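# Wheel cart through self-closing door into yellow bay

## Task

Move the utility cart through the door that swings shut by itself and into the other room, leaving it parked in the yellow bay so that every one of its four wheels sits fully inside the taped outline without touching the tape. The case of copy paper has to finish in the cart's top tray, with no part of it overhanging the tray's edges. The door must be closed when you finish. Either or both robots may be used, but a robot that tips over or is left leaning means failure.

## Robot and tools

Robots: r1 and r2 are identical Hello Robot Stretch 4 units, about 1.6 m tall. Each has an omni-wheel base (rim within 0.23 m of the base centre), a lift on a mast, and a single arm that telescopes forward and carries a wrist and a two-finger gripper. Each robot reports everything in its own frames, so only camera images, lidar_m and wrist_depth_mm reveal where the two stand relative to each other. Robot-to-robot contact is not reported; pressing two robots together, or one gripper closing on the other's fingers, fails the scene. Objects touching robots do not count.

Frames and units: lengths in metres, angles in radians. Base frame: origin on the floor under the base centre, x ahead, y to the left, z up. hand_pose (a point between open fingertips) is in this frame and is only approximate. The odometry frame is the base frame as it was at scene start; base_odometry counts wheel rotation only, so slip shows up as travel. Heading runs -3.142 to 3.142, left positive.

move: one action per call, and blocking must be false (true or omitted is refused). Arguments are r1 and r2, one separate object per robot; a robot not named keeps whatever it was doing. Inside a robot's object:
- base: a relative offset from where the base last reported itself. translate_m (forward +, -2 to 2), strafe_m (left +, -2 to 2), rotate_rad (counter-clockwise +, -3.2 to 3.2). translate_m and strafe_m may be combined into one straight diagonal drive; rotate_rad must go alone.
- joints: absolute targets by name: lift_m 0 to 1.2; arm_m 0 to 0.55 (extension); wrist_yaw_rad -1.134 to 4.276 (0 ahead, + left, 3.14 folded back); wrist_pitch_rad -1.117 to 4.259 (0 level, 1.57 down); wrist_roll_rad -1.117 to 4.259 (+ clockwise viewed from behind); gripper_m -0.038 to 0.141 (fingertip gap, reading may be off by up to 0.015). Out-of-range joint targets are clipped and noted.
- pace: slow, default, fast or max (base top 0.1/0.3/0.4/0.6 m/s; lift 0.15/0.3/0.4/0.5 m/s; arm 0.1/0.4/0.6/0.7 m/s). With the lift above 0.2, base speed is capped further, down to 0.3 m/s at full height.
- speeds: per-joint top speeds (not gripper) in place of pace.
- contact_limits: 0 (lightest) to 1 per key for arm_m, lift_m, translate_m, strafe_m, rotate_rad, placed next to the matching command; default 0.5. A base limit persists until the next action naming base. Even at 0 the arm needs 15-40 N to stop.
- end_of_arm: "enable_torque" alone, to revive a wrist or gripper motor that shut off.
cameras: list of names (r1_head_camera, r1_head_left_camera, r1_head_right_camera, r1_wrist_camera, and the r2_ equivalents, or "all"). An empty move with no action returns full state, all images and the scene number. No action may exceed 15 s; moves time out after 14 s.

wait: seconds 0 to 10, optional cameras. Returns early once any running move has settled. wait(0) shows the "earlier move" line.
stop: brakes every running motion on both robots; braked joints hold and may keep pressing. It also re-brakes wheels left slack.
zoom_image: camera plus region [x0, y0, x1, y1] in pixels from the top-left, at most 504 wide and high; only cameras in the latest images.
finished_scene: scene = current scene number; irreversible. The goal must hold with the robots idle.

Results: "move: r1 done; r2 time_out" summarises each robot's motion. base_status/joint_status: done, moving, off_target (resting short, maybe still pushing), contact_stop (blocked, goes slack), time_out (target dropped), limit_stop_at_own_body, limit_stop_at_tilt (lean over 6 degrees; lift, arm and wheels go slack), torque_fault. Any unplanned stop or refused call cancels the rest of that reply's move, wait and finished_scene calls. "as last shown" marks a robot not named; its status reads "not commanded". on_its_own reports uncommanded behaviour (slack, held, off). lidar_m: 12 distances in 30-degree sectors starting straight ahead and going counter-clockwise (4th left, 7th rear, 10th right); "-" means nothing seen or closer than 0.25 m. wrist_depth_mm: 7x7 grid of median depths, 100-2000 mm. base_tilt in degrees (forward, right), ~3 degree bias. turned_by_wheels vs turned_by_imu differing by over about 0.1 rad over a move suggests a hit or slip. motor_effort in percent (peak in brackets); servo_current in mA for wrist and gripper.

Gripping: command gripper_m more than 0.015 below the object's width; about 0.06 below resists tugs; -0.02 or less to close fully behind a handle or bar. A rise in the gripper servo_current signals a firm grip; the reading and "done" do not. Open the fingers before rotating base or wrist while clamped on a rim. Keep lift contact limit at least 0.15 with 1 kg, 0.3 with 2 kg.

Hazards: avoid self-collision (gripper above the base with lift under about 0.2, or 0.45 pointing down; pitched up combined with roll or right yaw; tilting or rolling while folded back). Do not turn, drive or brake sharply with over 1 kg held and arm_m above 0.2; steady pulls with a high gripper can also tip the robot. The two robots' travel can differ by about 3 cm per metre, so shared loads strain their hands. Time passes while you think, so running moves continue. Don't drop things far, slam the door or strike fixed or heavy objects; a loose object may occasionally be nudged by something.

Each tool is called after "Emit:" in YAML: its name, and indented under it one key for each argument.

## Session

Emit:
move:

Scene clock: 0.00 s.
r1.base_odometry: x=+0.000 y=+0.000 heading=+0.000
r1.turned_by_wheels: +0.000
r1.turned_by_imu: +0.000
r1.base_tilt: forward=-1.6 right=+1.3
r1.lidar_m: 1.92 2.25 3.81 1.93 0.97 0.84 0.83 0.93 0.77 0.76 0.93 1.59
r1.base_status: not commanded
r1.joint_positions: lift_m=+0.127 arm_m=+0.000 wrist_yaw_rad=+3.089 wrist_pitch_rad=+0.002 wrist_roll_rad=+0.000 gripper_m=+0.056
r1.joint_status: not commanded
r1.measured_speeds: all 0
r1.motor_effort: lift_m=+20 arm_m=-4 wheel_0=+0 wheel_1=+1 wheel_2=+1
r1.servo_current: wrist_yaw_rad=39 wrist_pitch_rad=46 wrist_roll_rad=65 gripper_m=39
r1.hand_pose: x=-0.1125 y=+0.1024 z=+0.3046 quat_wxyz=(+0.026, -0.001, +0.000, +1.000) (m; r1's base frame)
r1.wrist_depth_mm: 137 138 - - - - - / 113 139 - - - - - / 117 140 224 - - - - / 137 161 - - - - - / - - - - - - - / - - 191 - 187 - - / 842 759 750 788 788 732 768
r2.base_odometry: x=+0.000 y=+0.000 heading=+0.000
r2.turned_by_wheels: +0.000
r2.turned_by_imu: +0.000
r2.base_tilt: forward=-0.6 right=+0.1
r2.lidar_m: 2.02 1.45 1.40 1.49 2.01 2.22 2.34 3.17 1.60 3.62 2.59 2.46
r2.base_status: not commanded
r2.joint_positions: lift_m=+0.295 arm_m=+0.000 wrist_yaw_rad=+3.133 wrist_pitch_rad=+0.002 wrist_roll_rad=+0.000 gripper_m=+0.056
r2.joint_status: not commanded
r2.measured_speeds: all 0
r2.motor_effort: lift_m=+18 arm_m=-4 wheel_0=+0 wheel_1=-1 wheel_2=+0
r2.servo_current: wrist_yaw_rad=46 wrist_pitch_rad=39 wrist_roll_rad=46 gripper_m=59
r2.hand_pose: x=-0.1167 y=+0.0898 z=+0.4727 quat_wxyz=(+0.004, -0.001, +0.000, +1.000) (m; r2's base frame)
r2.wrist_depth_mm: - 140 - - - - - / - 126 150 - - - - / - 130 185 - - - - / 144 143 272 - - - - / 229 - - - - - - / 226 1576 196 1576 190 1618 1464 / 226 1060 1138 - - 1025 1060
pictures: r1_head_camera, r1_head_left_camera, r1_head_right_camera, r1_wrist_camera, r2_head_camera, r2_head_left_camera, r2_head_right_camera, r2_wrist_camera
Images, in order (width x height): r1_head_camera 420x560, r1_head_left_camera 420x672, r1_head_right_camera 420x672, r1_wrist_camera 616x392, r2_head_camera 420x560, r2_head_left_camera 420x672, r2_head_right_camera 420x672, r2_wrist_camera 616x392.

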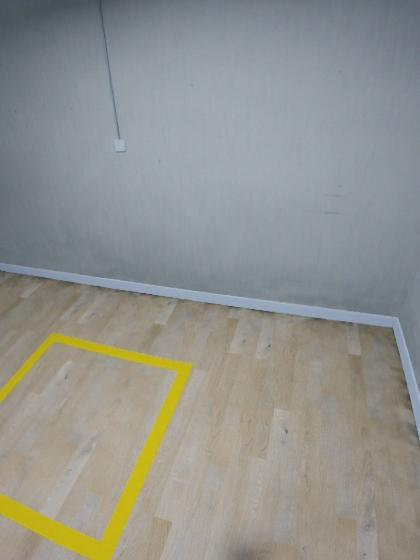

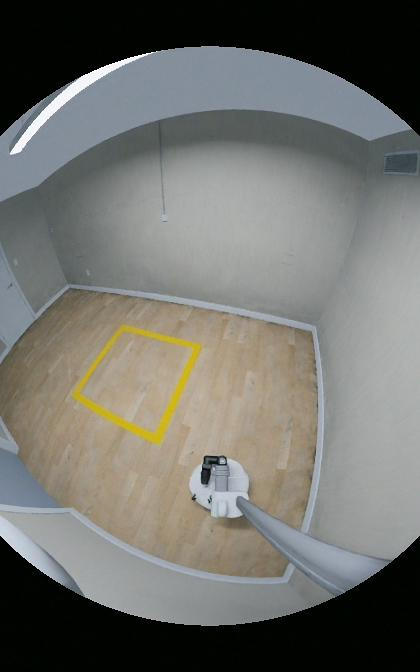

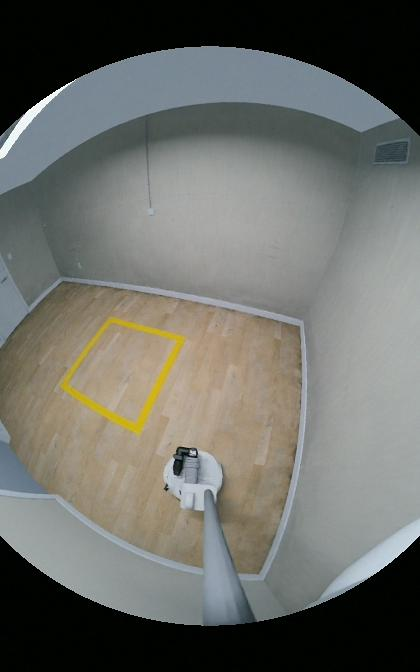

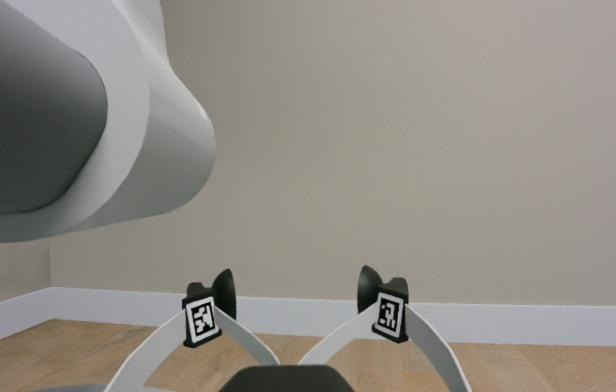

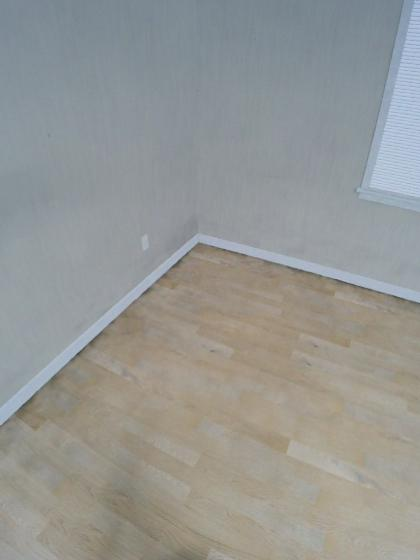

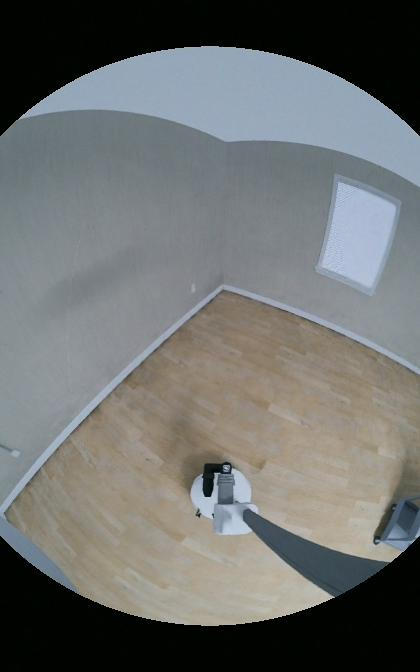

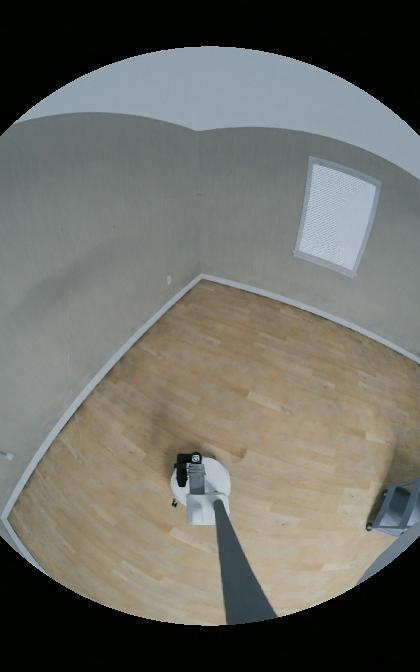

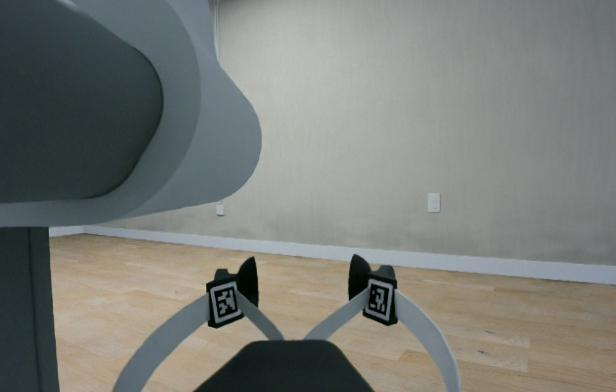

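Emit:
move:
  blocking: false
  r1: {"base":{"rotate_rad":1.4}}
  r2: {"base":{"rotate_rad":-1.5}}

Emit:
wait:
  seconds: 3
  cameras: ["all"]

Scene clock: 3.50 s.
move: r1 moving; r2 moving
r1.base_odometry: x=+0.000 y=+0.000 heading=+0.252
r1.turned_by_wheels: +0.252
r1.turned_by_imu: +0.252
r1.base_tilt: forward=-1.6 right=+1.2
r1.lidar_m: 1.98 2.71 3.66 1.25 0.89 0.80 0.87 0.80 0.77 0.82 1.11 1.92
r1.base_status: rotate_rad moving
r1.joint_positions: lift_m=+0.127 arm_m=+0.000 wrist_yaw_rad=+3.089 wrist_pitch_rad=+0.002 wrist_roll_rad=+0.000 gripper_m=+0.056
r1.joint_status: not commanded
r1.measured_speeds: translate_m=-0.001 strafe_m=-0.001 rotate_rad=+0.980 lift_m=+0.000 arm_m=+0.000 wrist_yaw_rad=+0.000 wrist_pitch_rad=+0.000 wrist_roll_rad=+0.000
r1.motor_effort: lift_m=+20(20) arm_m=-4(4) wheel_0=-8(9) wheel_1=-6(9) wheel_2=-7(7)
r1.servo_current: wrist_yaw_rad=59(59) wrist_pitch_rad=39(46) wrist_roll_rad=46(59) gripper_m=39(39)
r1.hand_pose: x=-0.1125 y=+0.1024 z=+0.3046 quat_wxyz=(+0.026, -0.001, +0.000, +1.000) (m; r1's base frame)
r1.wrist_depth_mm: 136 138 - - - - - / 113 139 - - - - - / 114 139 226 - - - - / 137 162 - - - - - / - - - - - - - / - 1060 190 - 187 - - / 778 750 750 798 750 699 732
r2.base_odometry: x=+0.000 y=+0.000 heading=-0.252
r2.turned_by_wheels: -0.252
r2.turned_by_imu: -0.244
r2.base_tilt: forward=-0.7 right=+0.1
r2.lidar_m: 2.52 1.62 1.40 1.40 1.67 2.23 2.24 2.64 1.59 1.63 2.93 2.49
r2.base_status: rotate_rad moving
r2.joint_positions: lift_m=+0.295 arm_m=+0.000 wrist_yaw_rad=+3.133 wrist_pitch_rad=+0.002 wrist_roll_rad=+0.000 gripper_m=+0.056
r2.joint_status: not commanded
r2.measured_speeds: translate_m=+0.000 strafe_m=+0.000 rotate_rad=-0.974 lift_m=+0.000 arm_m=+0.000 wrist_yaw_rad=+0.000 wrist_pitch_rad=+0.000 wrist_roll_rad=+0.000
r2.motor_effort: lift_m=+18(18) arm_m=-4(4) wheel_0=+8(9) wheel_1=+8(10) wheel_2=+9(11)
r2.servo_current: wrist_yaw_rad=33(52) wrist_pitch_rad=39(46) wrist_roll_rad=52(52) gripper_m=39(59)
r2.hand_pose: x=-0.1167 y=+0.0898 z=+0.4727 quat_wxyz=(+0.004, -0.001, +0.000, +1.000) (m; r2's base frame)
r2.wrist_depth_mm: - 141 - - - - - / - 127 150 - - - - / - 130 184 - - - - / 144 143 272 - - - - / 229 - - - - - - / 227 1576 196 1576 190 1661 1464 / 226 1060 1138 - - 1060 1060
pictures: none

Scene clock: 4.97 s.
earlier move: r1 done; r2 moving
r1.base_odometry: x=+0.000 y=+0.000 heading=+1.399
r1.turned_by_wheels: +1.148
r1.turned_by_imu: +1.154
r1.base_tilt: forward=-1.6 right=+1.3
r1.lidar_m: 2.67 1.14 0.86 0.83 0.91 0.79 0.77 0.83 1.23 1.94 2.05 2.99
r1.base_status: done
r1.joint_positions: lift_m=+0.127 arm_m=+0.000 wrist_yaw_rad=+3.089 wrist_pitch_rad=+0.002 wrist_roll_rad=+0.000 gripper_m=+0.056
r1.joint_status: not commanded
r1.measured_speeds: all 0
r1.motor_effort: lift_m=+20(20) arm_m=-4(4) wheel_0=-3(10) wheel_1=-2(9) wheel_2=-1(8)
r1.servo_current: wrist_yaw_rad=52(65) wrist_pitch_rad=39(52) wrist_roll_rad=46(65) gripper_m=39(46)
r1.hand_pose: x=-0.1125 y=+0.1024 z=+0.3046 quat_wxyz=(+0.026, -0.001, +0.000, +1.000) (m; r1's base frame)
r1.wrist_depth_mm: 136 139 - - - - - / 113 139 - - - - - / 118 140 229 - - - - / 137 162 - - - - - / - - - - - - - / - - 190 - 188 - - / 788 707 759 143 759 778 809
r2.base_odometry: x=+0.000 y=+0.000 heading=-1.499
r2.turned_by_wheels: -1.248
r2.turned_by_imu: -1.215
r2.base_tilt: forward=-0.7 right=+0.0
r2.lidar_m: 3.29 2.55 2.45 1.88 1.44 1.39 1.53 2.23 2.22 2.36 3.43 1.62
r2.base_status: rotate_rad moving
r2.joint_positions: lift_m=+0.295 arm_m=+0.000 wrist_yaw_rad=+3.133 wrist_pitch_rad=+0.002 wrist_roll_rad=+0.000 gripper_m=+0.056
r2.joint_status: not commanded
r2.measured_speeds: all 0
r2.motor_effort: lift_m=+18(18) arm_m=-4(4) wheel_0=+5(11) wheel_1=+1(11) wheel_2=+2(11)
r2.servo_current: wrist_yaw_rad=39(59) wrist_pitch_rad=39(46) wrist_roll_rad=52(52) gripper_m=46(59)
r2.hand_pose: x=-0.1167 y=+0.0898 z=+0.4727 quat_wxyz=(+0.004, -0.001, +0.000, +1.000) (m; r2's base frame)
r2.wrist_depth_mm: - 141 - - - - - / - 126 141 - - - - / - 129 185 - - - - / 144 143 263 - - - - / 230 - - - - - - / 228 1576 196 1336 190 - - / 226 1060 1138 - - 1060 1060
wait: 1.47 of 3 s (r1 has come to rest)
pictures: r1_head_camera, r1_head_left_camera, r1_head_right_camera, r1_wrist_camera, r2_head_camera, r2_head_left_camera, r2_head_right_camera, r2_wrist_camera
Images, in order (width x height): r1_head_camera 420x560, r1_head_left_camera 420x672, r1_head_right_camera 420x672, r1_wrist_camera 616x392, r2_head_camera 420x560, r2_head_left_camera 420x672, r2_head_right_camera 420x672, r2_wrist_camera 616x392.

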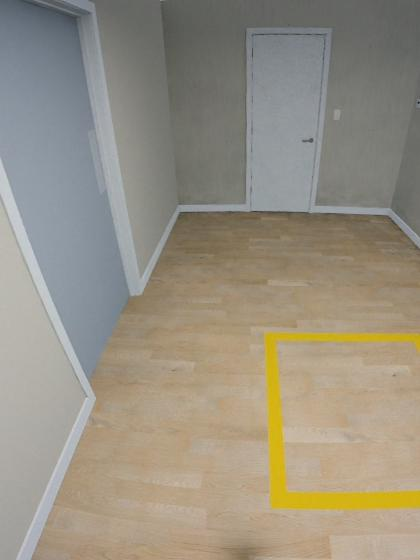

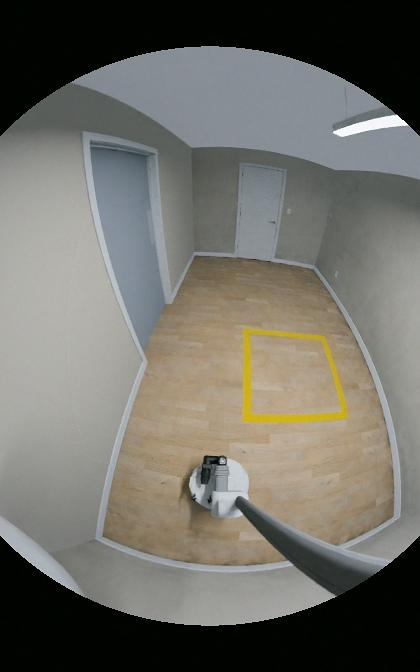

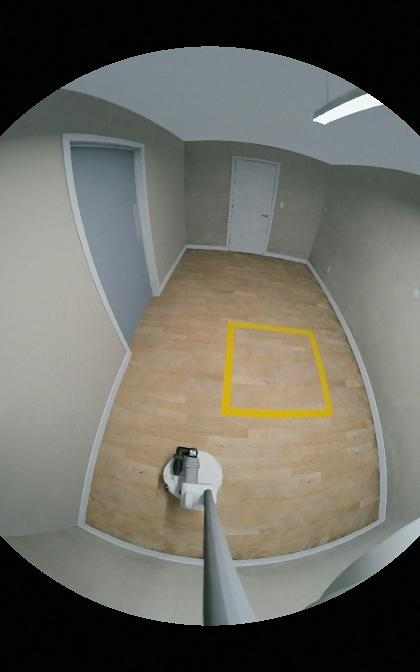

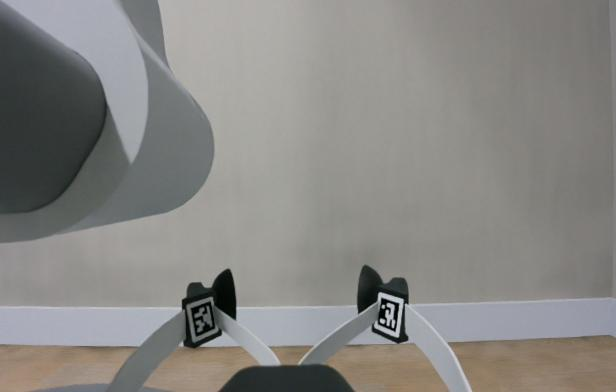

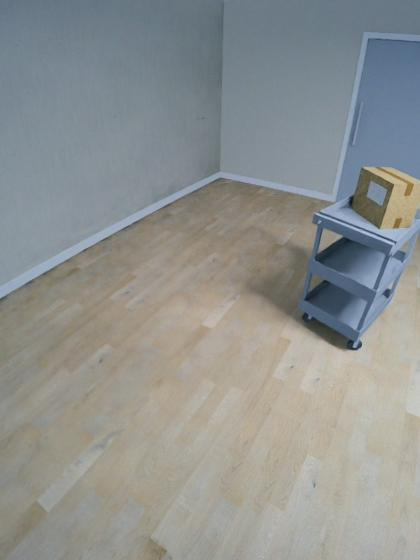

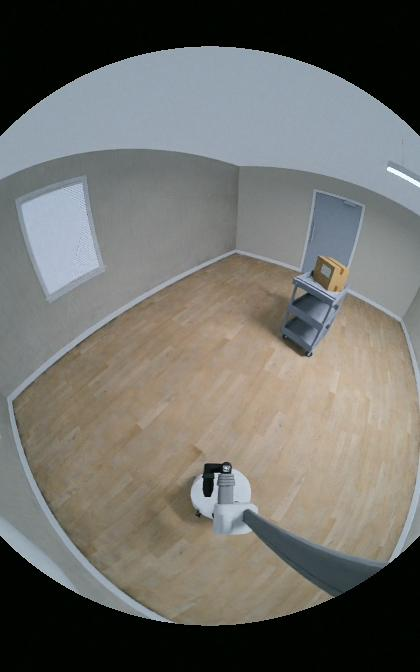

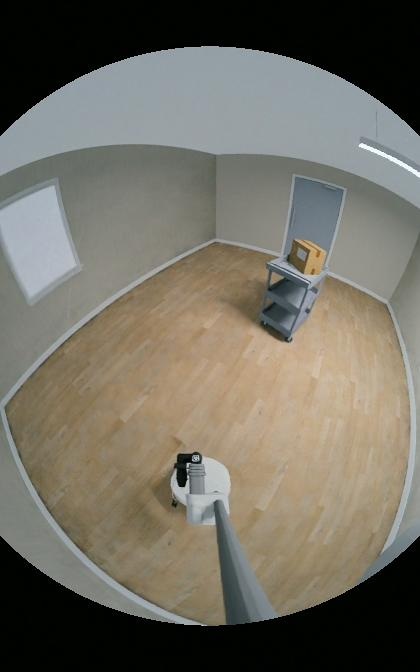

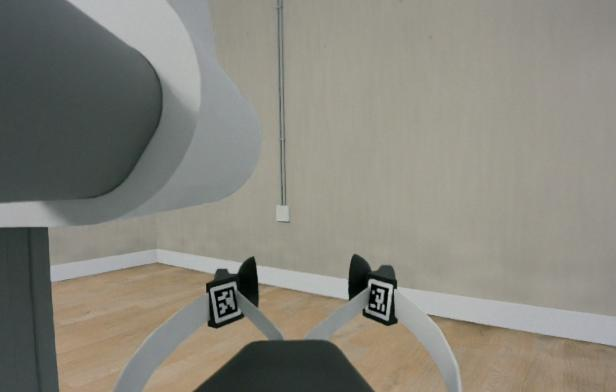

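Emit:
zoom_image:
  camera: "r2_head_camera"
  region: [270, 20, 420, 370]

Emit:
zoom_image:
  camera: "r1_head_camera"
  region: [0, 0, 160, 420]

Emit:
zoom_image:
  camera: "r2_head_right_camera"
  region: [230, 160, 380, 360]

Scaled by 1.440 from the camera's 420x560 image, which has a finer 1200x1600 frame.

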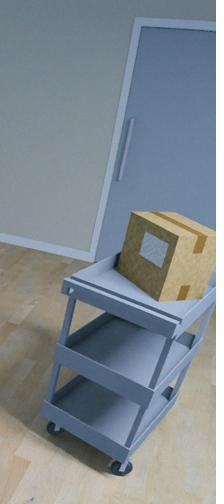

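Scaled by 1.200 from the camera's 420x560 image, which has a finer 600x800 frame.

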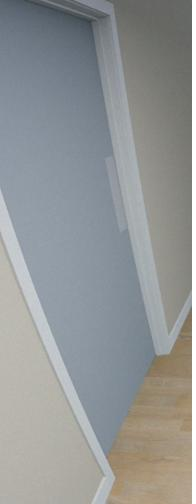

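Scaled by 2.520 from the camera's 420x672 image, which has a finer 600x960 frame.

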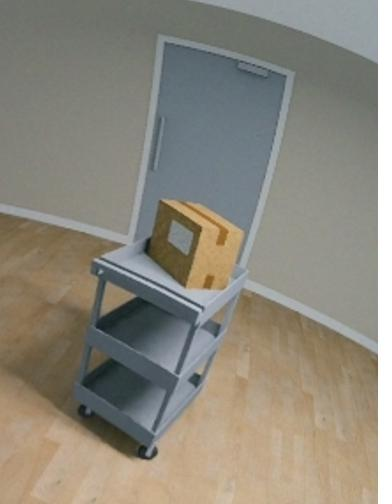

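Emit:
move:
  blocking: false
  r2: {"base":{"rotate_rad":-0.5},"joints":{"lift_m":1.15,"wrist_yaw_rad":0,"wrist_pitch_rad":0.6},"pace":"fast"}
  r1: {"base":{"translate_m":0.9},"joints":{"lift_m":0.8,"wrist_yaw_rad":0}}

Emit:
wait:
  seconds: 4

Emit:
wait:
  seconds: 2.5
  cameras: ["all"]

Scene clock: 29.03 s.
earlier move: r2 done
move: r1 moving; r2 moving
r1.base_odometry: x=+0.005 y=+0.031 heading=+1.400
r1.turned_by_wheels: +0.000
r1.turned_by_imu: +0.000
r1.base_tilt: forward=-1.6 right=+1.2
r1.lidar_m: 2.64 1.16 0.86 0.84 0.91 0.83 0.79 0.85 1.30 1.91 2.04 2.97
r1.base_status: translate_m moving
r1.joint_positions: lift_m=+0.164 arm_m=+0.000 wrist_yaw_rad=+2.503 wrist_pitch_rad=+0.002 wrist_roll_rad=+0.000 gripper_m=+0.056
r1.joint_status: lift_m moving; wrist_yaw_rad moving
r1.measured_speeds: translate_m=+0.120 strafe_m=-0.001 rotate_rad=-0.001 lift_m=+0.146 arm_m=+0.000 wrist_yaw_rad=-1.819 wrist_pitch_rad=+0.000 wrist_roll_rad=+0.000
r1.motor_effort: lift_m=+27(27) arm_m=-4(4) wheel_0=+8(8) wheel_1=+5(7) wheel_2=-9(9)
r1.servo_current: wrist_yaw_rad=98(104) wrist_pitch_rad=33(46) wrist_roll_rad=46(65) gripper_m=39(46)
r1.hand_pose: x=-0.0085 y=+0.2421 z=+0.3421 quat_wxyz=(+0.314, -0.001, +0.000, +0.949) (m; r1's base frame)
r1.wrist_depth_mm: - - - - - - - / - - - - - - - / - - - - - - - / - - - - - - - / - - - - - - - / - - 190 - 187 - - / - 163 809 854 842 130 -
r2.base_odometry: x=+0.000 y=+0.000 heading=-1.852
r2.turned_by_wheels: -0.353
r2.turned_by_imu: -0.342
r2.base_tilt: forward=-0.7 right=+0.0
r2.lidar_m: 1.63 2.93 2.50 2.50 1.64 1.40 1.41 1.64 2.22 2.23 2.56 1.61
r2.base_status: rotate_rad moving
r2.joint_positions: lift_m=+0.358 arm_m=+0.000 wrist_yaw_rad=+2.520 wrist_pitch_rad=+0.565 wrist_roll_rad=+0.000 gripper_m=+0.056
r2.joint_status: lift_m moving; wrist_yaw_rad moving; wrist_pitch_rad moving
r2.measured_speeds: translate_m=-0.001 strafe_m=+0.001 rotate_rad=-0.986 lift_m=+0.244 arm_m=+0.000 wrist_yaw_rad=-1.760 wrist_pitch_rad=+0.877 wrist_roll_rad=+0.000
r2.motor_effort: lift_m=+23(24) arm_m=-4(4) wheel_0=+0(11) wheel_1=+4(11) wheel_2=+5(13)
r2.servo_current: wrist_yaw_rad=85(163) wrist_pitch_rad=52(104) wrist_roll_rad=39(59) gripper_m=46(52)
r2.hand_pose: x=+0.0238 y=+0.2130 z=+0.3818 quat_wxyz=(+0.294, -0.265, +0.085, +0.914) (m; r2's base frame)
r2.wrist_depth_mm: - - - - - - - / - - - - - 1576 1708 / 1336 1308 1366 1366 1308 1336 1281 / 1078 1060 1042 1025 1008 976 976 / 842 854 842 831 820 809 788 / 699 691 195 683 191 699 654 / 373 359 362 - 597 574 580
pictures: none

Scene clock: 31.77 s.
earlier move: r1 moving; r2 done
r1.base_odometry: x=+0.133 y=+0.772 heading=+1.400
r1.turned_by_wheels: +0.000
r1.turned_by_imu: +0.001
r1.base_tilt: forward=-1.5 right=+1.3
r1.lidar_m: 2.49 1.18 0.81 0.78 0.85 1.25 1.55 1.66 2.04 1.98 2.13 3.05
r1.base_status: translate_m moving
r1.joint_positions: lift_m=+0.799 arm_m=+0.000 wrist_yaw_rad=+0.003 wrist_pitch_rad=+0.002 wrist_roll_rad=+0.000 gripper_m=+0.056
r1.joint_status: lift_m moving; wrist_yaw_rad moving
r1.measured_speeds: translate_m=+0.245 strafe_m=+0.000 rotate_rad=+0.006 lift_m=+0.007 arm_m=+0.000 wrist_yaw_rad=+0.000 wrist_pitch_rad=+0.000 wrist_roll_rad=+0.000
r1.motor_effort: lift_m=+26(29) arm_m=-4(4) wheel_0=+1(8) wheel_1=+2(8) wheel_2=-1(10)
r1.servo_current: wrist_yaw_rad=39(124) wrist_pitch_rad=39(52) wrist_roll_rad=59(65) gripper_m=46(52)
r1.hand_pose: x=+0.4596 y=-0.0866 z=+0.9771 quat_wxyz=(+1.000, +0.000, +0.001, +0.001) (m; r1's base frame)
r1.wrist_depth_mm: - - - - - - - / 1118 - - - - - - / 1138 - - - - - - / 1138 - - - - - - / 1138 - - - - - - / 1118 - 193 - 187 - - / 1138 151 - 153 - - -
r2.base_odometry: x=+0.000 y=+0.000 heading=-1.999
r2.turned_by_wheels: -0.147
r2.turned_by_imu: -0.143
r2.base_tilt: forward=-0.7 right=+0.1
r2.lidar_m: 1.60 3.26 2.55 2.48 1.83 1.41 1.40 1.51 2.25 2.23 2.39 3.55
r2.base_status: done
r2.joint_positions: lift_m=+1.150 arm_m=+0.000 wrist_yaw_rad=+0.003 wrist_pitch_rad=+0.599 wrist_roll_rad=+0.000 gripper_m=+0.056
r2.joint_status: all done
r2.measured_speeds: all 0
r2.motor_effort: lift_m=+21(27) arm_m=-4(4) wheel_0=+1(11) wheel_1=+3(11) wheel_2=+4(13)
r2.servo_current: wrist_yaw_rad=52(163) wrist_pitch_rad=39(104) wrist_roll_rad=46(59) gripper_m=46(52)
r2.hand_pose: x=+0.4094 y=-0.0867 z=+1.1654 quat_wxyz=(+0.956, +0.000, +0.295, +0.001) (m; r2's base frame)
r2.wrist_depth_mm: - - - 1708 - - - / - - - 1708 - - - / - - - 1921 - - - / - - - - - - - / 1921 1863 1863 1808 1863 1808 1808 / 1618 1576 196 1537 191 1618 1537 / 1430 1397 1397 - - 1366 1366
wait: 2.73 of 4 s (r2 has come to rest)
pictures: none

Scene clock: 33.03 s.
earlier move: r1 done
r1.base_odometry: x=+0.153 y=+0.887 heading=+1.400
r1.turned_by_wheels: +0.000
r1.turned_by_imu: +0.000
r1.base_tilt: forward=-1.6 right=+1.3
r1.lidar_m: 2.46 1.15 0.79 0.76 0.83 1.23 1.67 1.78 2.06 2.00 2.12 3.08
r1.base_status: done
r1.joint_positions: lift_m=+0.799 arm_m=+0.000 wrist_yaw_rad=+0.003 wrist_pitch_rad=+0.002 wrist_roll_rad=+0.000 gripper_m=+0.056
r1.joint_status: all done
r1.measured_speeds: all 0
r1.motor_effort: lift_m=+25(29) arm_m=-4(4) wheel_0=+2(8) wheel_1=+2(8) wheel_2=+0(10)
r1.servo_current: wrist_yaw_rad=46(124) wrist_pitch_rad=33(52) wrist_roll_rad=52(65) gripper_m=39(52)
r1.hand_pose: x=+0.4596 y=-0.0866 z=+0.9771 quat_wxyz=(+1.000, +0.000, +0.001, +0.001) (m; r1's base frame)
r1.wrist_depth_mm: - - - - - - - / - - - - - - - / - - - - - - - / - - - - - - - / - - - - - - - / - - 193 - 187 - - / - 151 - 153 - - -
r2.base_odometry: x=+0.000 y=+0.000 heading=-1.999
r2.turned_by_wheels: +0.000
r2.turned_by_imu: +0.000
r2.base_tilt: forward=-0.7 right=+0.1
r2.lidar_m: 1.61 3.25 2.53 2.50 1.82 1.44 1.41 1.53 2.25 2.21 2.41 3.57
r2.base_status: done
r2.joint_positions: lift_m=+1.150 arm_m=+0.000 wrist_yaw_rad=+0.003 wrist_pitch_rad=+0.599 wrist_roll_rad=+0.000 gripper_m=+0.056
r2.joint_status: all done
r2.measured_speeds: all 0
r2.motor_effort: lift_m=+21(27) arm_m=-4(4) wheel_0=+2(11) wheel_1=+3(11) wheel_2=+4(13)
r2.servo_current: wrist_yaw_rad=39(163) wrist_pitch_rad=33(104) wrist_roll_rad=52(59) gripper_m=52(52)
r2.hand_pose: x=+0.4094 y=-0.0867 z=+1.1654 quat_wxyz=(+0.956, +0.000, +0.295, +0.001) (m; r2's base frame)
r2.wrist_depth_mm: - - - 1708 - - - / - - - 1661 - - - / - - - 1983 - - - / - - - - - - - / 1863 1921 1863 1921 1863 1808 1808 / 1618 1618 196 1576 191 1576 1537 / 1397 1366 1430 - - 1366 1366
wait: 1.27 of 2.5 s (r1 has come to rest)
pictures: r1_head_camera, r1_head_left_camera, r1_head_right_camera, r1_wrist_camera, r2_head_camera, r2_head_left_camera, r2_head_right_camera, r2_wrist_camera
Images, in order (width x height): r1_head_camera 420x560, r1_head_left_camera 420x672, r1_head_right_camera 420x672, r1_wrist_camera 616x392, r2_head_camera 420x560, r2_head_left_camera 420x672, r2_head_right_camera 420x672, r2_wrist_camera 616x392.

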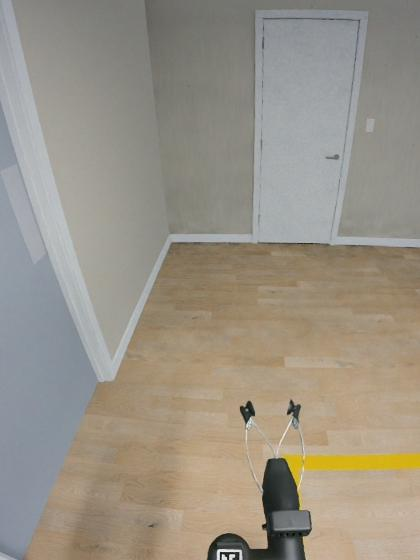

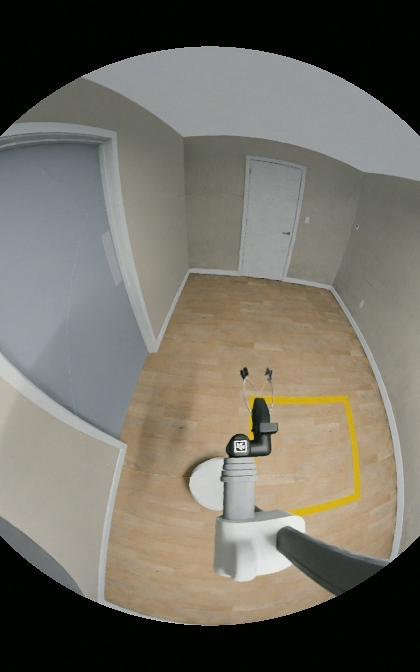

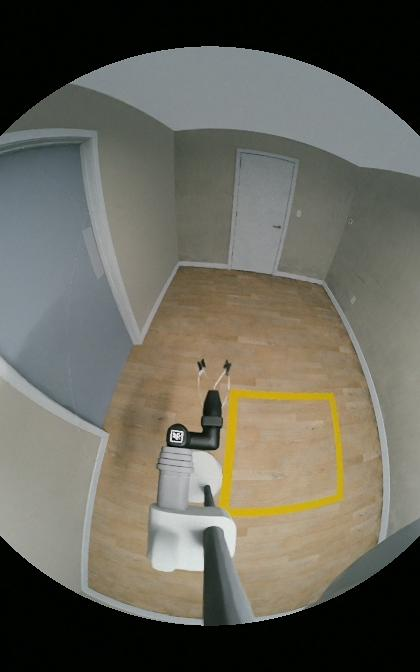

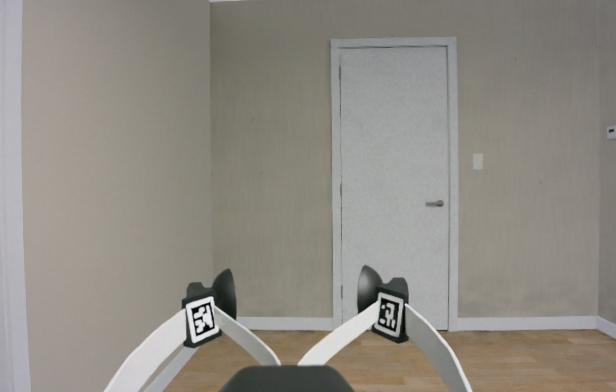

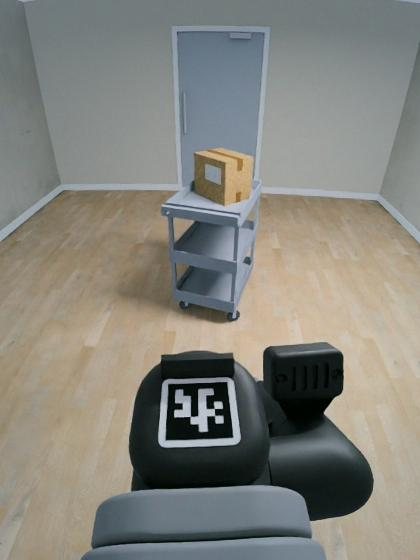

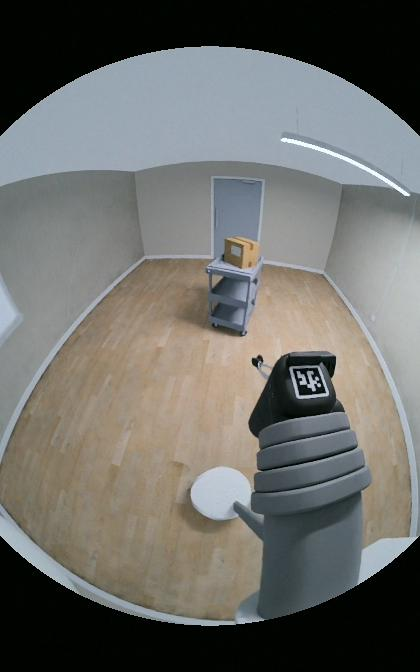

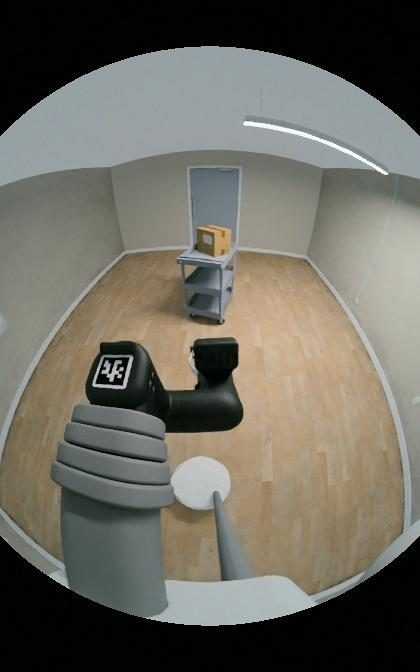

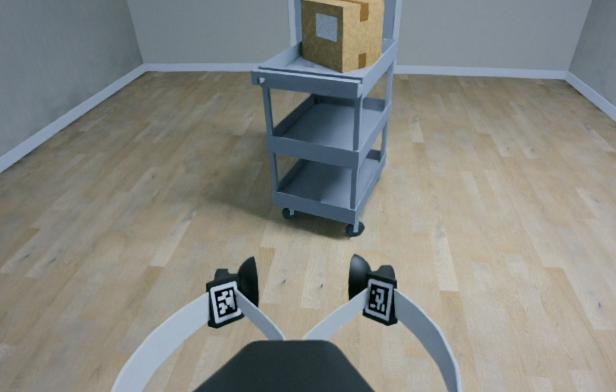

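Emit:
move:
  blocking: false
  r2: {"base":{"translate_m":0.6},"joints":{"gripper_m":0.12}}
  r1: {"base":{"rotate_rad":1.57},"joints":{"gripper_m":-0.02}}

Emit:
wait:
  seconds: 4

Emit:
wait:
  seconds: 2.5
  cameras: ["all"]

Scene clock: 61.53 s.
move: r1 moving; r2 moving
r1.base_odometry: x=+0.153 y=+0.887 heading=+1.651
r1.turned_by_wheels: +0.252
r1.turned_by_imu: +0.252
r1.base_tilt: forward=-1.6 right=+1.3
r1.lidar_m: 1.43 0.99 0.76 0.78 0.97 1.68 1.69 2.04 2.02 2.02 2.41 3.01
r1.base_status: rotate_rad moving
r1.joint_positions: lift_m=+0.799 arm_m=+0.000 wrist_yaw_rad=+0.003 wrist_pitch_rad=+0.002 wrist_roll_rad=+0.000 gripper_m=+0.037
r1.joint_status: gripper_m moving
r1.measured_speeds: translate_m=-0.002 strafe_m=-0.002 rotate_rad=+0.970 lift_m=+0.000 arm_m=+0.000 wrist_yaw_rad=+0.000 wrist_pitch_rad=+0.000 wrist_roll_rad=+0.000
r1.motor_effort: lift_m=+25(25) arm_m=-4(4) wheel_0=-7(10) wheel_1=-9(9) wheel_2=-5(8)
r1.servo_current: wrist_yaw_rad=65(72) wrist_pitch_rad=39(52) wrist_roll_rad=46(59) gripper_m=117(117)
r1.hand_pose: x=+0.4595 y=-0.0867 z=+0.9771 quat_wxyz=(+1.000, +0.000, +0.001, +0.001) (m; r1's base frame)
r1.wrist_depth_mm: - 1118 - - - - - / 1042 1138 - - - - - / 1060 1098 - - - - - / 1060 1118 - - - - - / - 1160 - - - - - / - 1138 191 - 187 - - / - 1118 - - - - -
r2.base_odometry: x=-0.013 y=-0.028 heading=-1.999
r2.turned_by_wheels: +0.000
r2.turned_by_imu: +0.001
r2.base_tilt: forward=-0.7 right=+0.1
r2.lidar_m: 1.57 3.23 2.54 2.48 1.87 1.47 1.43 1.57 2.24 2.22 2.39 3.60
r2.base_status: translate_m moving
r2.joint_positions: lift_m=+1.150 arm_m=+0.000 wrist_yaw_rad=+0.003 wrist_pitch_rad=+0.599 wrist_roll_rad=+0.000 gripper_m=+0.075
r2.joint_status: gripper_m moving
r2.measured_speeds: translate_m=+0.120 strafe_m=-0.001 rotate_rad=+0.001 lift_m=+0.000 arm_m=+0.000 wrist_yaw_rad=+0.000 wrist_pitch_rad=+0.000 wrist_roll_rad=+0.000
r2.motor_effort: lift_m=+21(21) arm_m=-4(4) wheel_0=+8(9) wheel_1=+6(9) wheel_2=-14(14)
r2.servo_current: wrist_yaw_rad=52(52) wrist_pitch_rad=46(46) wrist_roll_rad=52(52) gripper_m=78(91)
r2.hand_pose: x=+0.4094 y=-0.0868 z=+1.1654 quat_wxyz=(+0.956, +0.000, +0.295, +0.001) (m; r2's base frame)
r2.wrist_depth_mm: - - - 1618 - - - / - - - 1708 - - - / - - - - - - - / - - - - - - - / 1863 1863 1921 1863 1808 1863 1756 / 1618 1618 190 1537 190 1576 1499 / 1430 1397 1397 - 1397 1366 1366
pictures: none

Scene clock: 63.10 s.
earlier move: r1 done; r2 moving
r1.base_odometry: x=+0.153 y=+0.887 heading=+2.970
r1.turned_by_wheels: +1.318
r1.turned_by_imu: +1.325
r1.base_tilt: forward=-1.6 right=+1.3
r1.lidar_m: 0.77 0.82 1.20 1.66 1.78 2.03 1.97 2.14 3.05 2.54 1.20 0.82
r1.base_status: done
r1.joint_positions: lift_m=+0.800 arm_m=+0.000 wrist_yaw_rad=+0.003 wrist_pitch_rad=+0.002 wrist_roll_rad=+0.000 gripper_m=-0.019
r1.joint_status: all done
r1.measured_speeds: all 0
r1.motor_effort: lift_m=+25(25) arm_m=-4(4) wheel_0=-2(10) wheel_1=-1(9) wheel_2=+0(8)
r1.servo_current: wrist_yaw_rad=39(72) wrist_pitch_rad=46(52) wrist_roll_rad=59(65) gripper_m=52(124)
r1.hand_pose: x=+0.4595 y=-0.0867 z=+0.9771 quat_wxyz=(+1.000, +0.000, +0.001, +0.001) (m; r1's base frame)
r1.wrist_depth_mm: - - - - 559 - - / - - - - 559 - - / - - - - 569 - - / - - - - 559 - - / - - - - 564 - - / - - 183 198 179 - - / - 133 163 147 144 - -
r2.base_odometry: x=-0.183 y=-0.401 heading=-1.999
r2.turned_by_wheels: +0.000
r2.turned_by_imu: +0.000
r2.base_tilt: forward=-0.6 right=+0.1
r2.lidar_m: 1.17 3.18 2.51 2.40 2.39 1.89 1.86 2.02 2.29 2.26 2.44 1.81
r2.base_status: translate_m moving
r2.joint_positions: lift_m=+1.150 arm_m=+0.000 wrist_yaw_rad=+0.003 wrist_pitch_rad=+0.599 wrist_roll_rad=+0.000 gripper_m=+0.120
r2.joint_status: all done
r2.measured_speeds: translate_m=+0.289 strafe_m=+0.001 rotate_rad=+0.000 lift_m=+0.000 arm_m=+0.000 wrist_yaw_rad=+0.000 wrist_pitch_rad=+0.000 wrist_roll_rad=+0.000
r2.motor_effort: lift_m=+21(21) arm_m=-4(4) wheel_0=+1(13) wheel_1=+4(9) wheel_2=-7(14)
r2.servo_current: wrist_yaw_rad=39(59) wrist_pitch_rad=39(46) wrist_roll_rad=39(59) gripper_m=46(104)
r2.hand_pose: x=+0.4094 y=-0.0868 z=+1.1655 quat_wxyz=(+0.956, +0.000, +0.295, +0.001) (m; r2's base frame)
r2.wrist_depth_mm: - - - 1336 - - - / - - - 1336 1366 - - / - - - 1160 - - - / - - - - - - - / 1863 1921 1863 - 1808 1863 1808 / 1576 1576 198 1576 200 1537 1537 / 1366 1397 1397 - 1366 1336 1336
wait: 1.57 of 4 s (r1 has come to rest)
pictures: none

Scene clock: 64.53 s.
earlier move: r2 done
r1.base_odometry: x=+0.153 y=+0.887 heading=+2.970
r1.turned_by_wheels: +0.000
r1.turned_by_imu: +0.000
r1.base_tilt: forward=-1.6 right=+1.3
r1.lidar_m: 0.77 0.82 1.20 1.66 1.78 2.06 1.98 2.15 3.06 2.60 1.17 0.81
r1.base_status: done
r1.joint_positions: lift_m=+0.800 arm_m=+0.000 wrist_yaw_rad=+0.003 wrist_pitch_rad=+0.002 wrist_roll_rad=+0.000 gripper_m=-0.019
r1.joint_status: all done
r1.measured_speeds: all 0
r1.motor_effort: lift_m=+25(25) arm_m=-4(4) wheel_0=-2(10) wheel_1=-1(9) wheel_2=+0(8)
r1.servo_current: wrist_yaw_rad=52(72) wrist_pitch_rad=39(52) wrist_roll_rad=59(65) gripper_m=52(124)
r1.hand_pose: x=+0.4595 y=-0.0867 z=+0.9771 quat_wxyz=(+1.000, +0.000, +0.001, +0.001) (m; r1's base frame)
r1.wrist_depth_mm: - - - - 554 - - / - - - - 559 - - / - - - - 559 - - / - - - - 559 - - / - - - - 569 - - / - - 183 198 179 - - / - 132 163 147 144 - -
r2.base_odometry: x=-0.249 y=-0.546 heading=-1.999
r2.turned_by_wheels: +0.000
r2.turned_by_imu: +0.001
r2.base_tilt: forward=-0.6 right=+0.1
r2.lidar_m: 1.03 3.17 2.47 2.42 2.61 2.02 2.00 2.15 2.32 2.30 2.49 1.32
r2.base_status: done
r2.joint_positions: lift_m=+1.150 arm_m=+0.000 wrist_yaw_rad=+0.003 wrist_pitch_rad=+0.599 wrist_roll_rad=+0.000 gripper_m=+0.120
r2.joint_status: all done
r2.measured_speeds: all 0
r2.motor_effort: lift_m=+21(21) arm_m=-4(4) wheel_0=+2(13) wheel_1=+4(9) wheel_2=-4(14)
r2.servo_current: wrist_yaw_rad=26(59) wrist_pitch_rad=39(46) wrist_roll_rad=46(59) gripper_m=52(104)
r2.hand_pose: x=+0.4094 y=-0.0868 z=+1.1655 quat_wxyz=(+0.956, +0.000, +0.295, +0.001) (m; r2's base frame)
r2.wrist_depth_mm: - - - - - - - / - - - 1205 1138 - - / - - - 1205 1537 - - / - - - - - - - / 1921 1863 1863 - 1576 1808 1756 / 1618 1576 198 1397 195 1464 1537 / 1430 1366 1397 - 1366 1366 1366
wait: 1.43 of 2.5 s (r2 has come to rest)
pictures: r1_head_camera, r1_head_left_camera, r1_head_right_camera, r1_wrist_camera, r2_head_camera, r2_head_left_camera, r2_head_right_camera, r2_wrist_camera
Images, in order (width x height): r1_head_camera 420x560, r1_head_left_camera 420x672, r1_head_right_camera 420x672, r1_wrist_camera 616x392, r2_head_camera 420x560, r2_head_left_camera 420x672, r2_head_right_camera 420x672, r2_wrist_camera 616x392.

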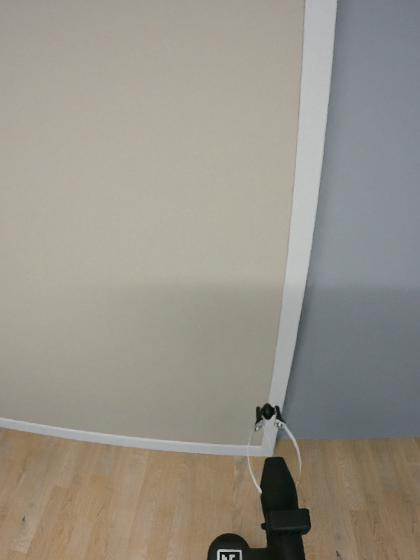

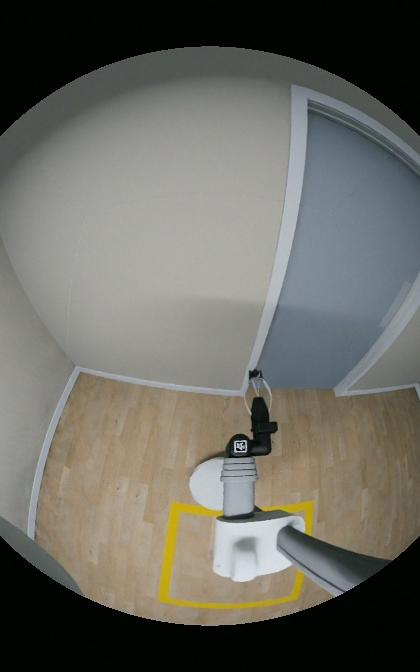

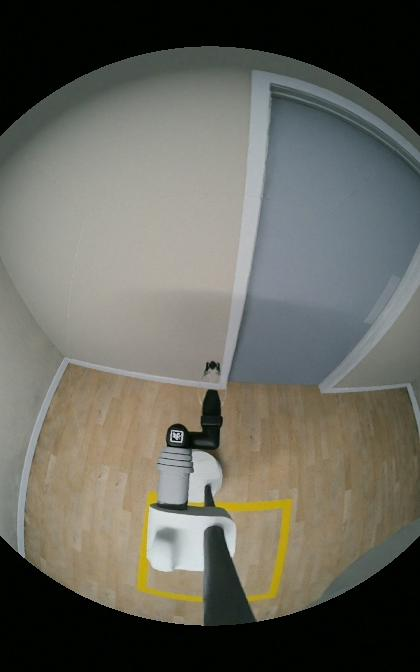

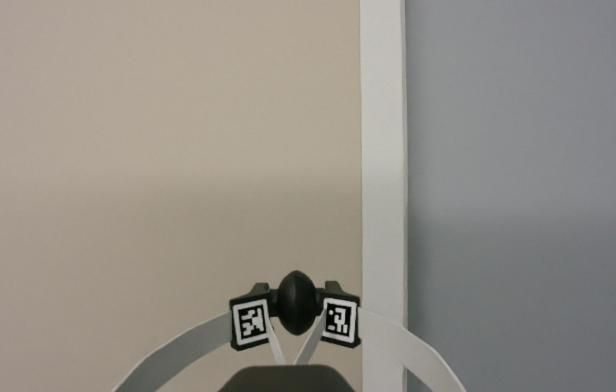

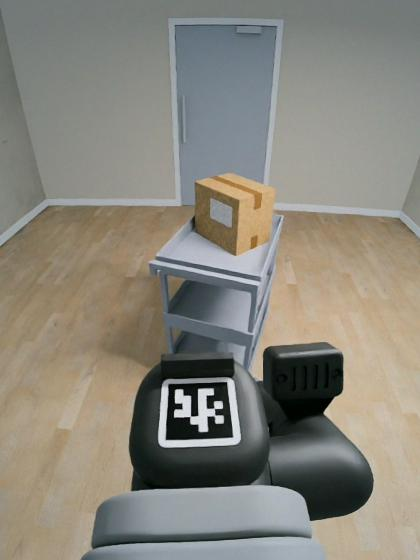

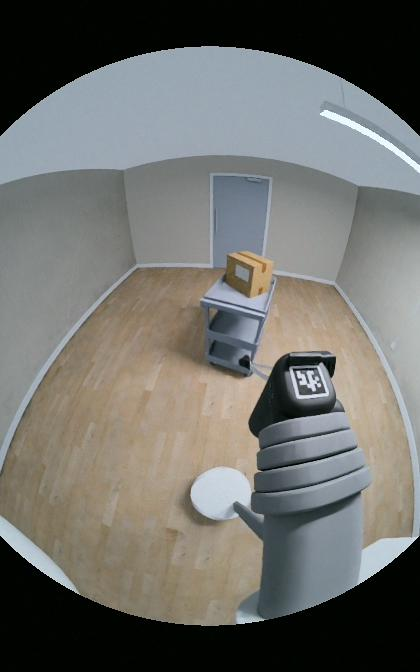

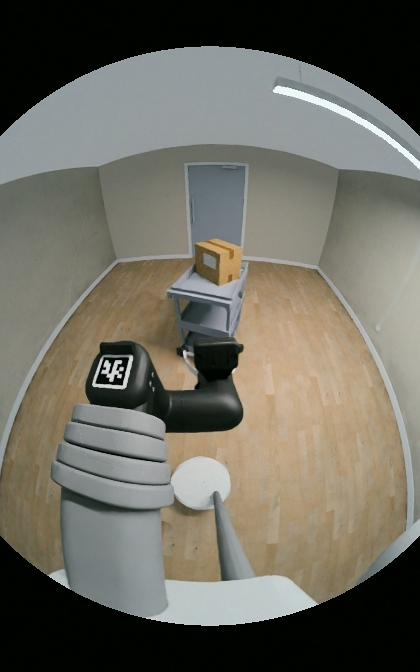

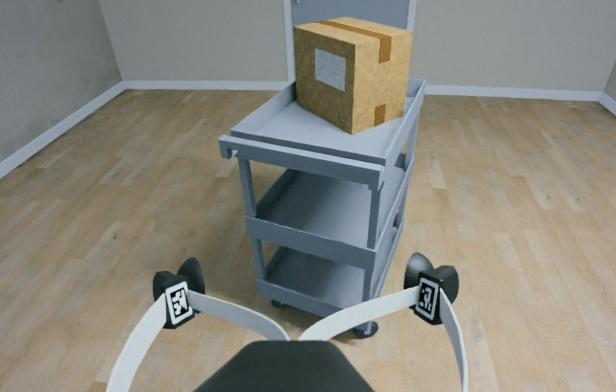

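Emit:
zoom_image:
  camera: "r2_wrist_camera"
  region: [200, 0, 450, 220]

Emit:
zoom_image:
  camera: "r2_head_camera"
  region: [130, 150, 300, 350]

Scaled by 2.016.

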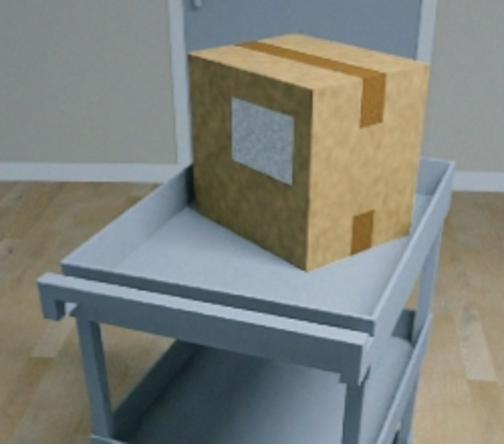

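Scaled by 2.520 from the camera's 420x560 image, which has a finer 1200x1600 frame.

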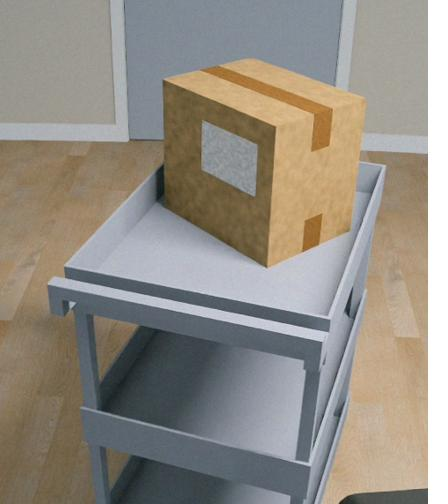

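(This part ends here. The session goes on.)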